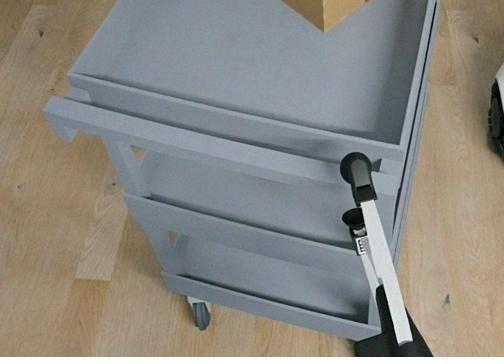

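Emit:
move(
  blocking=false,
  cameras=[],
  r2={"base": {"translate_m": 0.064, "strafe_m": 0.259}, "joints": {"wrist_yaw_rad": -0.2}, "speeds": {"wrist_yaw_rad": 0.14}, "pace": "slow"},
)

Emit:
wait(
  seconds=5,
  cameras=["r2_head_camera"],
)

Emit:
zoom_image(
  camera="r2_head_camera",
  region=[60, 300, 320, 500],
)

Scene clock: 1817.37 s.
move: r2 moving
r1.base_odometry: x=-1.877 y=+1.625 heading=+2.898
r1.turned_by_wheels: +0.000
r1.turned_by_imu: +0.000
r1.base_tilt: forward=-1.6 right=+1.3
r1.lidar_m: 4.58 2.73 2.00 1.92 1.70 0.25 0.40 1.51 1.70 0.35 0.41 0.69
r1.base_status: not commanded
r1.joint_positions: lift_m=+0.127 arm_m=+0.000 wrist_yaw_rad=+3.092 wrist_pitch_rad=+0.002 wrist_roll_rad=+0.000 gripper_m=+0.056
r1.joint_status: not commanded
r1.measured_speeds: translate_m=+0.000 strafe_m=+0.000 rotate_rad=+0.000 lift_m=+0.000 arm_m=+0.000 wrist_yaw_rad=+0.000 wrist_pitch_rad=+0.000 wrist_roll_rad=+0.000
r1.motor_effort: lift_m=+20(20) arm_m=+4(4) wheel_0=-6(7) wheel_1=+4(5) wheel_2=+3(3)
r1.servo_current: wrist_yaw_rad=46(72) wrist_pitch_rad=46(46) wrist_roll_rad=46(59) gripper_m=39(46)
r1.contact_limits: strafe_m 0.7
r1.hand_pose: x=-0.1128 y=+0.1017 z=+0.3046 quat_wxyz=(+0.025, -0.001, +0.000, +1.000) (m; r1's base frame)
r1.wrist_depth_mm: 135 137 - 293 - - - / 108 138 - 296 - - - / 112 139 244 294 - - - / 133 150 - 293 - - - / 1983 - - 297 - - - / 1229 1205 195 294 190 1160 1138 / 866 750 750 156 741 759 820
r2.base_odometry: x=-0.837 y=-1.981 heading=-2.065
r2.turned_by_wheels: -0.001
r2.turned_by_imu: +0.000
r2.base_tilt: forward=-0.7 right=+0.1
r2.lidar_m: 0.47 0.52 2.29 2.20 2.36 3.33 3.59 3.43 2.56 2.52 2.64 1.01
r2.base_status: translate_m moving; strafe_m moving
r2.joint_positions: lift_m=+0.680 arm_m=+0.000 wrist_yaw_rad=+0.143 wrist_pitch_rad=+0.003 wrist_roll_rad=+1.570 gripper_m=+0.090
r2.joint_status: wrist_yaw_rad moving
r2.measured_speeds: translate_m=+0.013 strafe_m=+0.049 rotate_rad=-0.003 lift_m=+0.000 arm_m=+0.000 wrist_yaw_rad=-0.140 wrist_pitch_rad=+0.000 wrist_roll_rad=+0.000
r2.motor_effort: lift_m=+18(18) arm_m=+4(5) wheel_0=-10(10) wheel_1=+7(9) wheel_2=-7(8)
r2.servo_current: wrist_yaw_rad=85(85) wrist_pitch_rad=39(46) wrist_roll_rad=46(52) gripper_m=52(59)
r2.hand_pose: x=+0.4687 y=-0.0456 z=+0.8574 quat_wxyz=(+0.706, +0.705, +0.051, +0.049) (m; r2's base frame)
r2.wrist_depth_mm: - - - - - 1708 1160 / - - - - - 1397 1138 / - - 621 410 - 831 - / - - 564 271 276 279 279 / - - 559 220 220 - - / - - 192 240 191 - - / - - - - - - -
pictures: none
No camera images: "cameras" was empty.

Scene clock: 1820.77 s.
earlier move: r2 done
r1.base_odometry: x=-1.877 y=+1.625 heading=+2.898
r1.turned_by_wheels: +0.000
r1.turned_by_imu: +0.000
r1.base_tilt: forward=-1.5 right=+1.3
r1.lidar_m: 4.59 2.76 2.00 1.91 1.71 0.25 0.39 1.52 1.69 0.37 0.41 0.69
r1.base_status: not commanded
r1.joint_positions: lift_m=+0.127 arm_m=+0.000 wrist_yaw_rad=+3.092 wrist_pitch_rad=+0.002 wrist_roll_rad=+0.000 gripper_m=+0.056
r1.joint_status: not commanded
r1.measured_speeds: translate_m=+0.000 strafe_m=+0.000 rotate_rad=+0.000 lift_m=+0.000 arm_m=+0.000 wrist_yaw_rad=+0.000 wrist_pitch_rad=+0.000 wrist_roll_rad=+0.000
r1.motor_effort: lift_m=+20(20) arm_m=+4(4) wheel_0=-6(7) wheel_1=+4(5) wheel_2=+3(3)
r1.servo_current: wrist_yaw_rad=33(72) wrist_pitch_rad=39(59) wrist_roll_rad=65(65) gripper_m=33(46)
r1.contact_limits: strafe_m 0.7
r1.hand_pose: x=-0.1128 y=+0.1017 z=+0.3046 quat_wxyz=(+0.025, -0.001, +0.000, +1.000) (m; r1's base frame)
r1.wrist_depth_mm: 136 138 - 293 - - - / 108 138 - 296 - - - / 112 139 243 294 - - - / 133 150 - 296 - - - / 1983 - - 297 - - - / 1205 1182 195 294 189 1138 1098 / 854 750 768 156 750 768 820
r2.base_odometry: x=-0.649 y=-2.152 heading=-2.065
r2.turned_by_wheels: +0.000
r2.turned_by_imu: +0.001
r2.base_tilt: forward=-0.7 right=+0.1
r2.lidar_m: 0.45 2.36 2.06 1.93 2.11 2.92 3.64 3.77 2.83 2.75 1.13 0.45
r2.base_status: done
r2.joint_positions: lift_m=+0.680 arm_m=+0.000 wrist_yaw_rad=-0.197 wrist_pitch_rad=+0.003 wrist_roll_rad=+1.570 gripper_m=+0.090
r2.joint_status: all done
r2.measured_speeds: translate_m=+0.000 strafe_m=+0.000 rotate_rad=+0.000 lift_m=+0.000 arm_m=+0.000 wrist_yaw_rad=+0.000 wrist_pitch_rad=+0.000 wrist_roll_rad=+0.000
r2.motor_effort: lift_m=+18(18) arm_m=+5(5) wheel_0=-5(10) wheel_1=+5(9) wheel_2=-5(8)
r2.servo_current: wrist_yaw_rad=52(85) wrist_pitch_rad=39(46) wrist_roll_rad=46(72) gripper_m=59(59)
r2.hand_pose: x=+0.4366 y=-0.1421 z=+0.8574 quat_wxyz=(+0.704, +0.703, -0.068, -0.071) (m; r2's base frame)
r2.wrist_depth_mm: 976 960 960 224 283 287 287 / - - - 227 283 627 - / - - 627 287 290 - - / - - 530 291 294 - - / - - 564 237 297 - - / - 1921 190 241 191 - - / - - - - - 1708 -
wait: 3.40 of 5 s (r2 has come to rest)
pictures: r2_head_camera
Images, in order (width x height): r2_head_camera 420x560.

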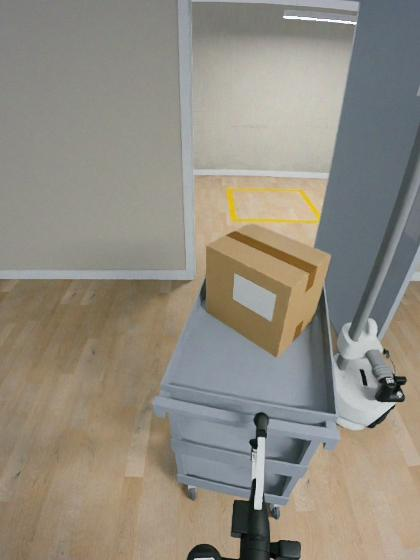

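Scaled by 1.938 from the camera's 420x560 image, which has a finer 1200x1600 frame.

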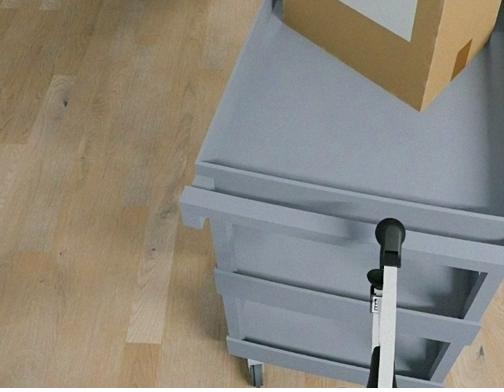

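Emit:
zoom_image(
  camera="r2_head_camera",
  region=[200, 380, 345, 480],
)

Scaled by 3.476 from the camera's 420x560 image, which has a finer 1200x1600 frame.

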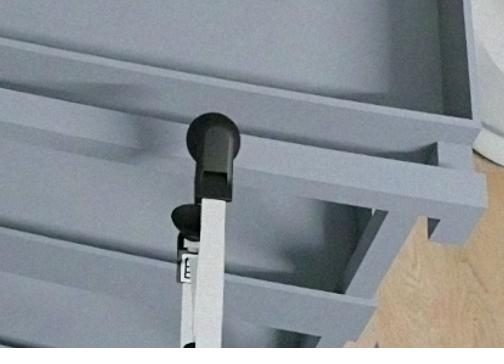

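Emit:
move(
  blocking=false,
  cameras=[],
  r2={"base": {"translate_m": 0.014, "strafe_m": 0.033}, "pace": "slow"},
)

Emit:
wait(
  seconds=2,
  cameras=["r2_head_camera"],
)

Emit:
zoom_image(
  camera="r2_head_camera",
  region=[140, 360, 380, 520],
)

Scene clock: 1863.57 s.
move: r2 moving
r1.base_odometry: x=-1.877 y=+1.625 heading=+2.898
r1.turned_by_wheels: +0.000
r1.turned_by_imu: +0.000
r1.base_tilt: forward=-1.6 right=+1.3
r1.lidar_m: 4.60 2.78 2.00 1.92 1.69 0.25 0.37 1.48 1.72 0.36 0.42 0.69
r1.base_status: not commanded
r1.joint_positions: lift_m=+0.127 arm_m=+0.000 wrist_yaw_rad=+3.092 wrist_pitch_rad=+0.002 wrist_roll_rad=+0.000 gripper_m=+0.056
r1.joint_status: not commanded
r1.measured_speeds: translate_m=+0.000 strafe_m=+0.000 rotate_rad=+0.000 lift_m=+0.000 arm_m=+0.000 wrist_yaw_rad=+0.000 wrist_pitch_rad=+0.000 wrist_roll_rad=+0.000
r1.motor_effort: lift_m=+20(20) arm_m=+4(4) wheel_0=-6(7) wheel_1=+5(5) wheel_2=+3(3)
r1.servo_current: wrist_yaw_rad=46(59) wrist_pitch_rad=46(52) wrist_roll_rad=65(65) gripper_m=46(46)
r1.contact_limits: strafe_m 0.7
r1.hand_pose: x=-0.1128 y=+0.1017 z=+0.3046 quat_wxyz=(+0.025, -0.001, +0.000, +1.000) (m; r1's base frame)
r1.wrist_depth_mm: 136 137 - 294 - - - / 108 138 - 296 - - - / 112 138 243 293 - - - / 133 150 - 296 - - - / 1983 - - 297 - - - / 1205 1205 195 294 189 1182 1118 / 842 759 768 155 741 778 809
r2.base_odometry: x=-0.641 y=-2.161 heading=-2.065
r2.turned_by_wheels: +0.000
r2.turned_by_imu: +0.000
r2.base_tilt: forward=-0.7 right=+0.1
r2.lidar_m: 0.43 2.37 2.01 1.96 2.09 2.92 3.65 3.78 2.86 2.76 1.15 0.46
r2.base_status: translate_m moving; strafe_m moving
r2.joint_positions: lift_m=+0.680 arm_m=+0.000 wrist_yaw_rad=-0.197 wrist_pitch_rad=+0.003 wrist_roll_rad=+1.570 gripper_m=+0.090
r2.joint_status: not commanded
r2.measured_speeds: translate_m=+0.019 strafe_m=+0.045 rotate_rad=+0.000 lift_m=+0.000 arm_m=+0.000 wrist_yaw_rad=+0.000 wrist_pitch_rad=+0.000 wrist_roll_rad=+0.000
r2.motor_effort: lift_m=+18(18) arm_m=+4(5) wheel_0=-6(9) wheel_1=+7(9) wheel_2=-8(8)
r2.servo_current: wrist_yaw_rad=39(59) wrist_pitch_rad=46(52) wrist_roll_rad=46(52) gripper_m=52(52)
r2.hand_pose: x=+0.4366 y=-0.1422 z=+0.8574 quat_wxyz=(+0.704, +0.703, -0.068, -0.071) (m; r2's base frame)
r2.wrist_depth_mm: 976 960 991 224 281 285 285 / - - - 226 283 1397 - / - - 609 229 287 - - / - - 530 290 291 - - / - - 569 236 297 - - / - 1983 191 238 192 - - / - - - - - 1756 -
pictures: none
No camera images: "cameras" was empty.

Scene clock: 1864.53 s.
earlier move: r2 done
r1.base_odometry: x=-1.877 y=+1.625 heading=+2.898
r1.turned_by_wheels: +0.000
r1.turned_by_imu: +0.000
r1.base_tilt: forward=-1.5 right=+1.3
r1.lidar_m: 4.59 2.76 2.00 1.91 1.71 0.26 0.37 1.51 1.71 0.34 0.40 0.69
r1.base_status: not commanded
r1.joint_positions: lift_m=+0.127 arm_m=+0.000 wrist_yaw_rad=+3.092 wrist_pitch_rad=+0.002 wrist_roll_rad=+0.000 gripper_m=+0.056
r1.joint_status: not commanded
r1.measured_speeds: translate_m=+0.000 strafe_m=+0.000 rotate_rad=+0.000 lift_m=+0.000 arm_m=+0.000 wrist_yaw_rad=+0.000 wrist_pitch_rad=+0.000 wrist_roll_rad=+0.000
r1.motor_effort: lift_m=+20(20) arm_m=+4(4) wheel_0=-7(7) wheel_1=+5(5) wheel_2=+3(3)
r1.servo_current: wrist_yaw_rad=33(72) wrist_pitch_rad=39(52) wrist_roll_rad=65(65) gripper_m=39(46)
r1.contact_limits: strafe_m 0.7
r1.hand_pose: x=-0.1128 y=+0.1017 z=+0.3046 quat_wxyz=(+0.025, -0.001, +0.000, +1.000) (m; r1's base frame)
r1.wrist_depth_mm: 135 138 - 293 - - - / 108 138 - 294 - - - / 112 138 244 294 - - - / 133 150 - 297 - - - / 1983 - - 297 - - - / 1182 1182 195 297 189 1160 1138 / 866 759 759 155 741 778 809
r2.base_odometry: x=-0.627 y=-2.179 heading=-2.065
r2.turned_by_wheels: +0.000
r2.turned_by_imu: +0.000
r2.base_tilt: forward=-0.7 right=+0.1
r2.lidar_m: 0.46 2.35 1.98 1.92 2.05 2.91 3.66 3.77 2.84 2.80 1.14 0.46
r2.base_status: done
r2.joint_positions: lift_m=+0.680 arm_m=+0.000 wrist_yaw_rad=-0.197 wrist_pitch_rad=+0.003 wrist_roll_rad=+1.570 gripper_m=+0.090
r2.joint_status: not commanded
r2.measured_speeds: translate_m=+0.000 strafe_m=+0.000 rotate_rad=+0.000 lift_m=+0.000 arm_m=+0.000 wrist_yaw_rad=+0.000 wrist_pitch_rad=+0.000 wrist_roll_rad=+0.000
r2.motor_effort: lift_m=+18(18) arm_m=+4(5) wheel_0=-4(9) wheel_1=+5(9) wheel_2=-5(8)
r2.servo_current: wrist_yaw_rad=39(59) wrist_pitch_rad=39(52) wrist_roll_rad=46(52) gripper_m=46(59)
r2.hand_pose: x=+0.4366 y=-0.1422 z=+0.8574 quat_wxyz=(+0.704, +0.703, -0.068, -0.071) (m; r2's base frame)
r2.wrist_depth_mm: 976 960 946 220 277 298 469 / - - - 224 281 - - / - - 564 283 286 - - / - - 535 287 287 - - / - - 580 233 293 - - / - 1921 190 237 191 - - / - - - - - 1708 517
wait: 0.97 of 2 s (r2 has come to rest)
pictures: r2_head_camera
Images, in order (width x height): r2_head_camera 420x560.

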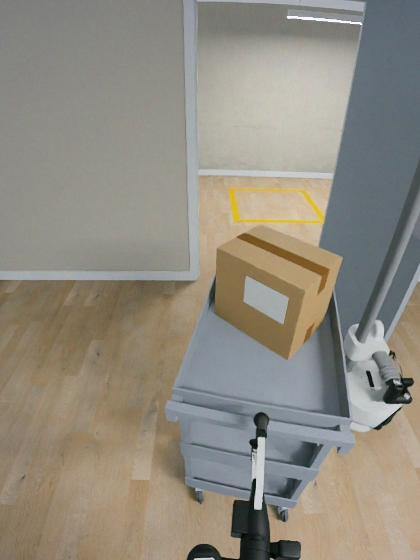

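Scaled by 2.100 from the camera's 420x560 image, which has a finer 1200x1600 frame.

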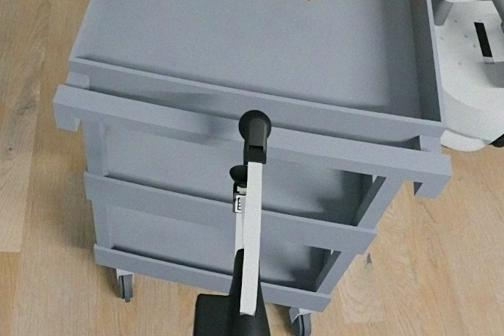

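Emit:
move(
  blocking=false,
  cameras=[],
  r2={"base": {"translate_m": 0.012}, "pace": "slow"},
)

Emit:
wait(
  seconds=1,
  cameras=[],
)

Emit:
move(
  blocking=false,
  cameras=[],
  r2={"joints": {"gripper_m": -0.02}},
)

Emit:
wait(
  seconds=2,
  cameras=["r2_head_camera"],
)

Emit:
zoom_image(
  camera="r2_head_camera",
  region=[140, 360, 380, 520],
)

Scene clock: 1879.03 s.
move: r2 moving
r1.base_odometry: x=-1.877 y=+1.625 heading=+2.898
r1.turned_by_wheels: +0.000
r1.turned_by_imu: +0.000
r1.base_tilt: forward=-1.6 right=+1.3
r1.lidar_m: 4.60 2.76 2.00 1.91 1.69 0.25 0.38 1.52 1.73 0.36 0.38 0.71
r1.base_status: not commanded
r1.joint_positions: lift_m=+0.127 arm_m=+0.000 wrist_yaw_rad=+3.092 wrist_pitch_rad=+0.002 wrist_roll_rad=+0.000 gripper_m=+0.056
r1.joint_status: not commanded
r1.measured_speeds: translate_m=+0.000 strafe_m=+0.000 rotate_rad=+0.000 lift_m=+0.000 arm_m=+0.000 wrist_yaw_rad=+0.000 wrist_pitch_rad=+0.000 wrist_roll_rad=+0.000
r1.motor_effort: lift_m=+20(20) arm_m=+4(4) wheel_0=-7(7) wheel_1=+5(5) wheel_2=+3(3)
r1.servo_current: wrist_yaw_rad=59(59) wrist_pitch_rad=46(52) wrist_roll_rad=39(65) gripper_m=33(46)
r1.contact_limits: strafe_m 0.7
r1.hand_pose: x=-0.1128 y=+0.1017 z=+0.3046 quat_wxyz=(+0.025, -0.001, +0.000, +1.000) (m; r1's base frame)
r1.wrist_depth_mm: 136 138 - 293 - - - / 108 138 - 294 - - - / 112 138 243 296 - - - / 134 150 - 294 - - - / - - - 296 - - - / 1205 1182 195 294 189 1160 1098 / 842 759 750 155 750 778 820
r2.base_odometry: x=-0.632 y=-2.188 heading=-2.065
r2.turned_by_wheels: +0.000
r2.turned_by_imu: +0.001
r2.base_tilt: forward=-0.7 right=+0.1
r2.lidar_m: 0.43 2.34 2.02 1.94 2.08 2.89 3.66 3.81 2.90 2.79 1.12 0.45
r2.base_status: translate_m moving
r2.joint_positions: lift_m=+0.680 arm_m=+0.000 wrist_yaw_rad=-0.197 wrist_pitch_rad=+0.003 wrist_roll_rad=+1.570 gripper_m=+0.090
r2.joint_status: not commanded
r2.measured_speeds: translate_m=+0.019 strafe_m=+0.000 rotate_rad=-0.001 lift_m=+0.000 arm_m=+0.000 wrist_yaw_rad=+0.000 wrist_pitch_rad=+0.000 wrist_roll_rad=+0.000
r2.motor_effort: lift_m=+18(18) arm_m=+5(5) wheel_0=+9(10) wheel_1=+4(7) wheel_2=-6(10)
r2.servo_current: wrist_yaw_rad=46(52) wrist_pitch_rad=39(46) wrist_roll_rad=46(65) gripper_m=52(59)
r2.hand_pose: x=+0.4366 y=-0.1422 z=+0.8574 quat_wxyz=(+0.704, +0.703, -0.069, -0.071) (m; r2's base frame)
r2.wrist_depth_mm: 991 - 960 212 268 - 891 / - - - 215 271 - - / - - 554 274 274 866 - / - - 530 278 279 - - / - - 574 282 283 - - / - 167 191 226 192 - - / - - - - - 1576 512
pictures: none
No camera images: "cameras" was empty.

Scene clock: 1879.50 s.
earlier move: r2 done
r1.base_odometry: x=-1.877 y=+1.625 heading=+2.898
r1.turned_by_wheels: +0.000
r1.turned_by_imu: +0.000
r1.base_tilt: forward=-1.5 right=+1.3
r1.lidar_m: 4.60 2.76 2.01 1.90 1.68 0.25 0.39 1.52 1.70 0.36 0.40 0.70
r1.base_status: not commanded
r1.joint_positions: lift_m=+0.127 arm_m=+0.000 wrist_yaw_rad=+3.092 wrist_pitch_rad=+0.002 wrist_roll_rad=+0.000 gripper_m=+0.056
r1.joint_status: not commanded
r1.measured_speeds: translate_m=+0.000 strafe_m=+0.000 rotate_rad=+0.000 lift_m=+0.000 arm_m=+0.000 wrist_yaw_rad=+0.000 wrist_pitch_rad=+0.000 wrist_roll_rad=+0.000
r1.motor_effort: lift_m=+20(20) arm_m=+4(4) wheel_0=-6(7) wheel_1=+5(5) wheel_2=+3(3)
r1.servo_current: wrist_yaw_rad=46(65) wrist_pitch_rad=46(52) wrist_roll_rad=52(65) gripper_m=46(46)
r1.contact_limits: strafe_m 0.7
r1.hand_pose: x=-0.1128 y=+0.1017 z=+0.3046 quat_wxyz=(+0.025, -0.001, +0.000, +1.000) (m; r1's base frame)
r1.wrist_depth_mm: 136 137 - 294 - - - / 108 138 - 294 - - - / 112 139 243 294 - - - / 133 150 - 297 - - - / 1921 - - 297 - - - / 1205 1205 195 297 189 1160 1098 / 854 759 759 156 750 768 809
r2.base_odometry: x=-0.633 y=-2.190 heading=-2.065
r2.turned_by_wheels: +0.000
r2.turned_by_imu: +0.000
r2.base_tilt: forward=-0.7 right=+0.1
r2.lidar_m: 0.44 2.34 2.01 1.93 2.06 2.91 3.65 3.81 2.90 2.78 1.12 0.46
r2.base_status: done
r2.joint_positions: lift_m=+0.680 arm_m=+0.000 wrist_yaw_rad=-0.197 wrist_pitch_rad=+0.003 wrist_roll_rad=+1.570 gripper_m=+0.090
r2.joint_status: not commanded
r2.measured_speeds: translate_m=+0.000 strafe_m=+0.000 rotate_rad=+0.000 lift_m=+0.000 arm_m=+0.000 wrist_yaw_rad=+0.000 wrist_pitch_rad=+0.000 wrist_roll_rad=+0.000
r2.motor_effort: lift_m=+18(18) arm_m=+4(5) wheel_0=+4(10) wheel_1=+5(7) wheel_2=-5(10)
r2.servo_current: wrist_yaw_rad=39(59) wrist_pitch_rad=46(46) wrist_roll_rad=52(65) gripper_m=46(59)
r2.hand_pose: x=+0.4366 y=-0.1422 z=+0.8574 quat_wxyz=(+0.704, +0.703, -0.069, -0.071) (m; r2's base frame)
r2.wrist_depth_mm: 991 - 946 208 266 - 904 / - - - 212 268 820 - / - - 549 215 273 854 - / - - 517 276 278 - - / - - 574 279 279 - - / - 167 191 224 191 - - / - - - - - 1576 508
wait: 0.47 of 1 s (r2 has come to rest)
pictures: none
No camera images: "cameras" was empty.

Scene clock: 1880.00 s.
move: r2 moving
r1.base_odometry: x=-1.877 y=+1.625 heading=+2.898
r1.turned_by_wheels: +0.000
r1.turned_by_imu: +0.000
r1.base_tilt: forward=-1.5 right=+1.3
r1.lidar_m: 4.59 2.75 2.00 1.91 1.70 0.25 0.40 1.51 1.71 0.37 0.41 0.70
r1.base_status: not commanded
r1.joint_positions: lift_m=+0.127 arm_m=+0.000 wrist_yaw_rad=+3.092 wrist_pitch_rad=+0.002 wrist_roll_rad=+0.000 gripper_m=+0.056
r1.joint_status: not commanded
r1.measured_speeds: translate_m=+0.000 strafe_m=+0.000 rotate_rad=+0.000 lift_m=+0.000 arm_m=+0.000 wrist_yaw_rad=+0.000 wrist_pitch_rad=+0.000 wrist_roll_rad=+0.000
r1.motor_effort: lift_m=+20(20) arm_m=+4(4) wheel_0=-6(7) wheel_1=+4(5) wheel_2=+3(3)
r1.servo_current: wrist_yaw_rad=59(65) wrist_pitch_rad=46(52) wrist_roll_rad=39(52) gripper_m=39(46)
r1.contact_limits: strafe_m 0.7
r1.hand_pose: x=-0.1128 y=+0.1017 z=+0.3046 quat_wxyz=(+0.025, -0.001, +0.000, +1.000) (m; r1's base frame)
r1.wrist_depth_mm: 136 138 - 293 - - - / 108 138 - 296 - - - / 112 138 244 294 - - - / 133 150 - 294 - - - / 1983 - - 297 - - - / 1255 1205 193 296 189 1138 1118 / 854 741 759 155 741 768 820
r2.base_odometry: x=-0.633 y=-2.190 heading=-2.065
r2.turned_by_wheels: +0.000
r2.turned_by_imu: +0.000
r2.base_tilt: forward=-0.6 right=+0.1
r2.lidar_m: 0.47 2.35 2.01 1.94 2.04 2.92 3.67 3.81 2.88 2.80 1.13 0.46
r2.base_status: not commanded
r2.joint_positions: lift_m=+0.680 arm_m=+0.000 wrist_yaw_rad=-0.197 wrist_pitch_rad=+0.003 wrist_roll_rad=+1.570 gripper_m=+0.072
r2.joint_status: gripper_m moving
r2.measured_speeds: translate_m=+0.000 strafe_m=+0.000 rotate_rad=+0.000 lift_m=+0.000 arm_m=+0.000 wrist_yaw_rad=+0.000 wrist_pitch_rad=+0.000 wrist_roll_rad=+0.000
r2.motor_effort: lift_m=+18(18) arm_m=+4(5) wheel_0=+4(5) wheel_1=+5(5) wheel_2=-5(5)
r2.servo_current: wrist_yaw_rad=33(72) wrist_pitch_rad=39(46) wrist_roll_rad=46(52) gripper_m=104(111)
r2.hand_pose: x=+0.4366 y=-0.1422 z=+0.8574 quat_wxyz=(+0.704, +0.703, -0.069, -0.071) (m; r2's base frame)
r2.wrist_depth_mm: 991 - 946 209 266 - 891 / - - - 212 268 820 - / - - 554 216 274 866 - / - - 517 277 278 - - / - - 569 279 279 - - / - - 189 224 192 - - / - 127 - - - - 512
pictures: none
No camera images: "cameras" was empty.

Scene clock: 1881.33 s.
earlier move: r2 done
r1.base_odometry: x=-1.877 y=+1.625 heading=+2.898
r1.turned_by_wheels: +0.000
r1.turned_by_imu: +0.000
r1.base_tilt: forward=-1.5 right=+1.3
r1.lidar_m: 4.59 2.76 1.99 1.92 1.68 0.25 0.38 1.50 1.69 0.36 0.39 0.68
r1.base_status: not commanded
r1.joint_positions: lift_m=+0.127 arm_m=+0.000 wrist_yaw_rad=+3.092 wrist_pitch_rad=+0.002 wrist_roll_rad=+0.000 gripper_m=+0.056
r1.joint_status: not commanded
r1.measured_speeds: translate_m=+0.000 strafe_m=+0.000 rotate_rad=+0.000 lift_m=+0.000 arm_m=+0.000 wrist_yaw_rad=+0.000 wrist_pitch_rad=+0.000 wrist_roll_rad=+0.000
r1.motor_effort: lift_m=+20(20) arm_m=+4(4) wheel_0=-6(7) wheel_1=+4(5) wheel_2=+3(3)
r1.servo_current: wrist_yaw_rad=52(72) wrist_pitch_rad=39(52) wrist_roll_rad=39(59) gripper_m=39(46)
r1.contact_limits: strafe_m 0.7
r1.hand_pose: x=-0.1128 y=+0.1017 z=+0.3046 quat_wxyz=(+0.025, -0.001, +0.000, +1.000) (m; r1's base frame)
r1.wrist_depth_mm: 135 138 - 293 - - - / 108 138 - 294 - - - / 112 138 244 294 - - - / 133 150 - 294 - - - / 1921 - - 297 - - - / 1255 1205 195 297 190 1160 1098 / 854 759 750 156 732 788 809
r2.base_odometry: x=-0.633 y=-2.190 heading=-2.065
r2.turned_by_wheels: +0.000
r2.turned_by_imu: +0.000
r2.base_tilt: forward=-0.7 right=+0.1
r2.lidar_m: 0.43 2.30 2.00 1.93 2.06 2.88 3.68 3.80 2.87 2.81 1.12 0.44
r2.base_status: not commanded
r2.joint_positions: lift_m=+0.680 arm_m=+0.000 wrist_yaw_rad=-0.197 wrist_pitch_rad=+0.003 wrist_roll_rad=+1.570 gripper_m=-0.018
r2.joint_status: all done
r2.measured_speeds: translate_m=+0.000 strafe_m=+0.000 rotate_rad=+0.000 lift_m=+0.000 arm_m=+0.000 wrist_yaw_rad=+0.000 wrist_pitch_rad=+0.000 wrist_roll_rad=+0.000
r2.motor_effort: lift_m=+18(18) arm_m=+4(5) wheel_0=+3(5) wheel_1=+5(5) wheel_2=-4(5)
r2.servo_current: wrist_yaw_rad=39(72) wrist_pitch_rad=46(46) wrist_roll_rad=46(59) gripper_m=124(234)
r2.hand_pose: x=+0.4365 y=-0.1422 z=+0.8574 quat_wxyz=(+0.704, +0.703, -0.069, -0.071) (m; r2's base frame)
r2.wrist_depth_mm: 976 - 946 203 260 - 891 / - - - 207 265 831 - / - - 544 210 267 842 - / - - 512 212 272 866 - / - - 585 215 276 891 - / - 1863 184 217 179 - - / - - - - - 1618 -
wait: 1.33 of 2 s (r2 has come to rest)
pictures: r2_head_camera
Images, in order (width x height): r2_head_camera 420x560.

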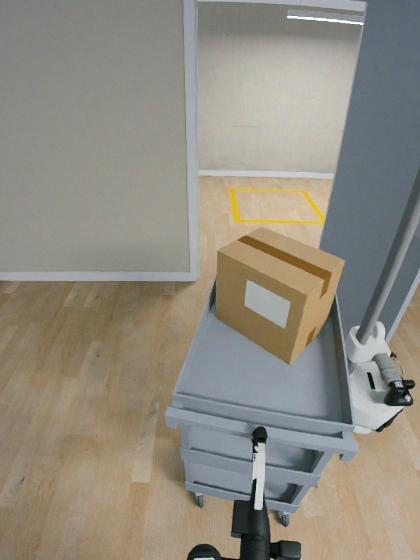

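Scaled by 2.100 from the camera's 420x560 image, which has a finer 1200x1600 frame.

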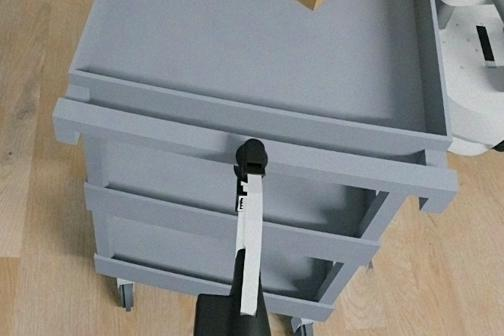

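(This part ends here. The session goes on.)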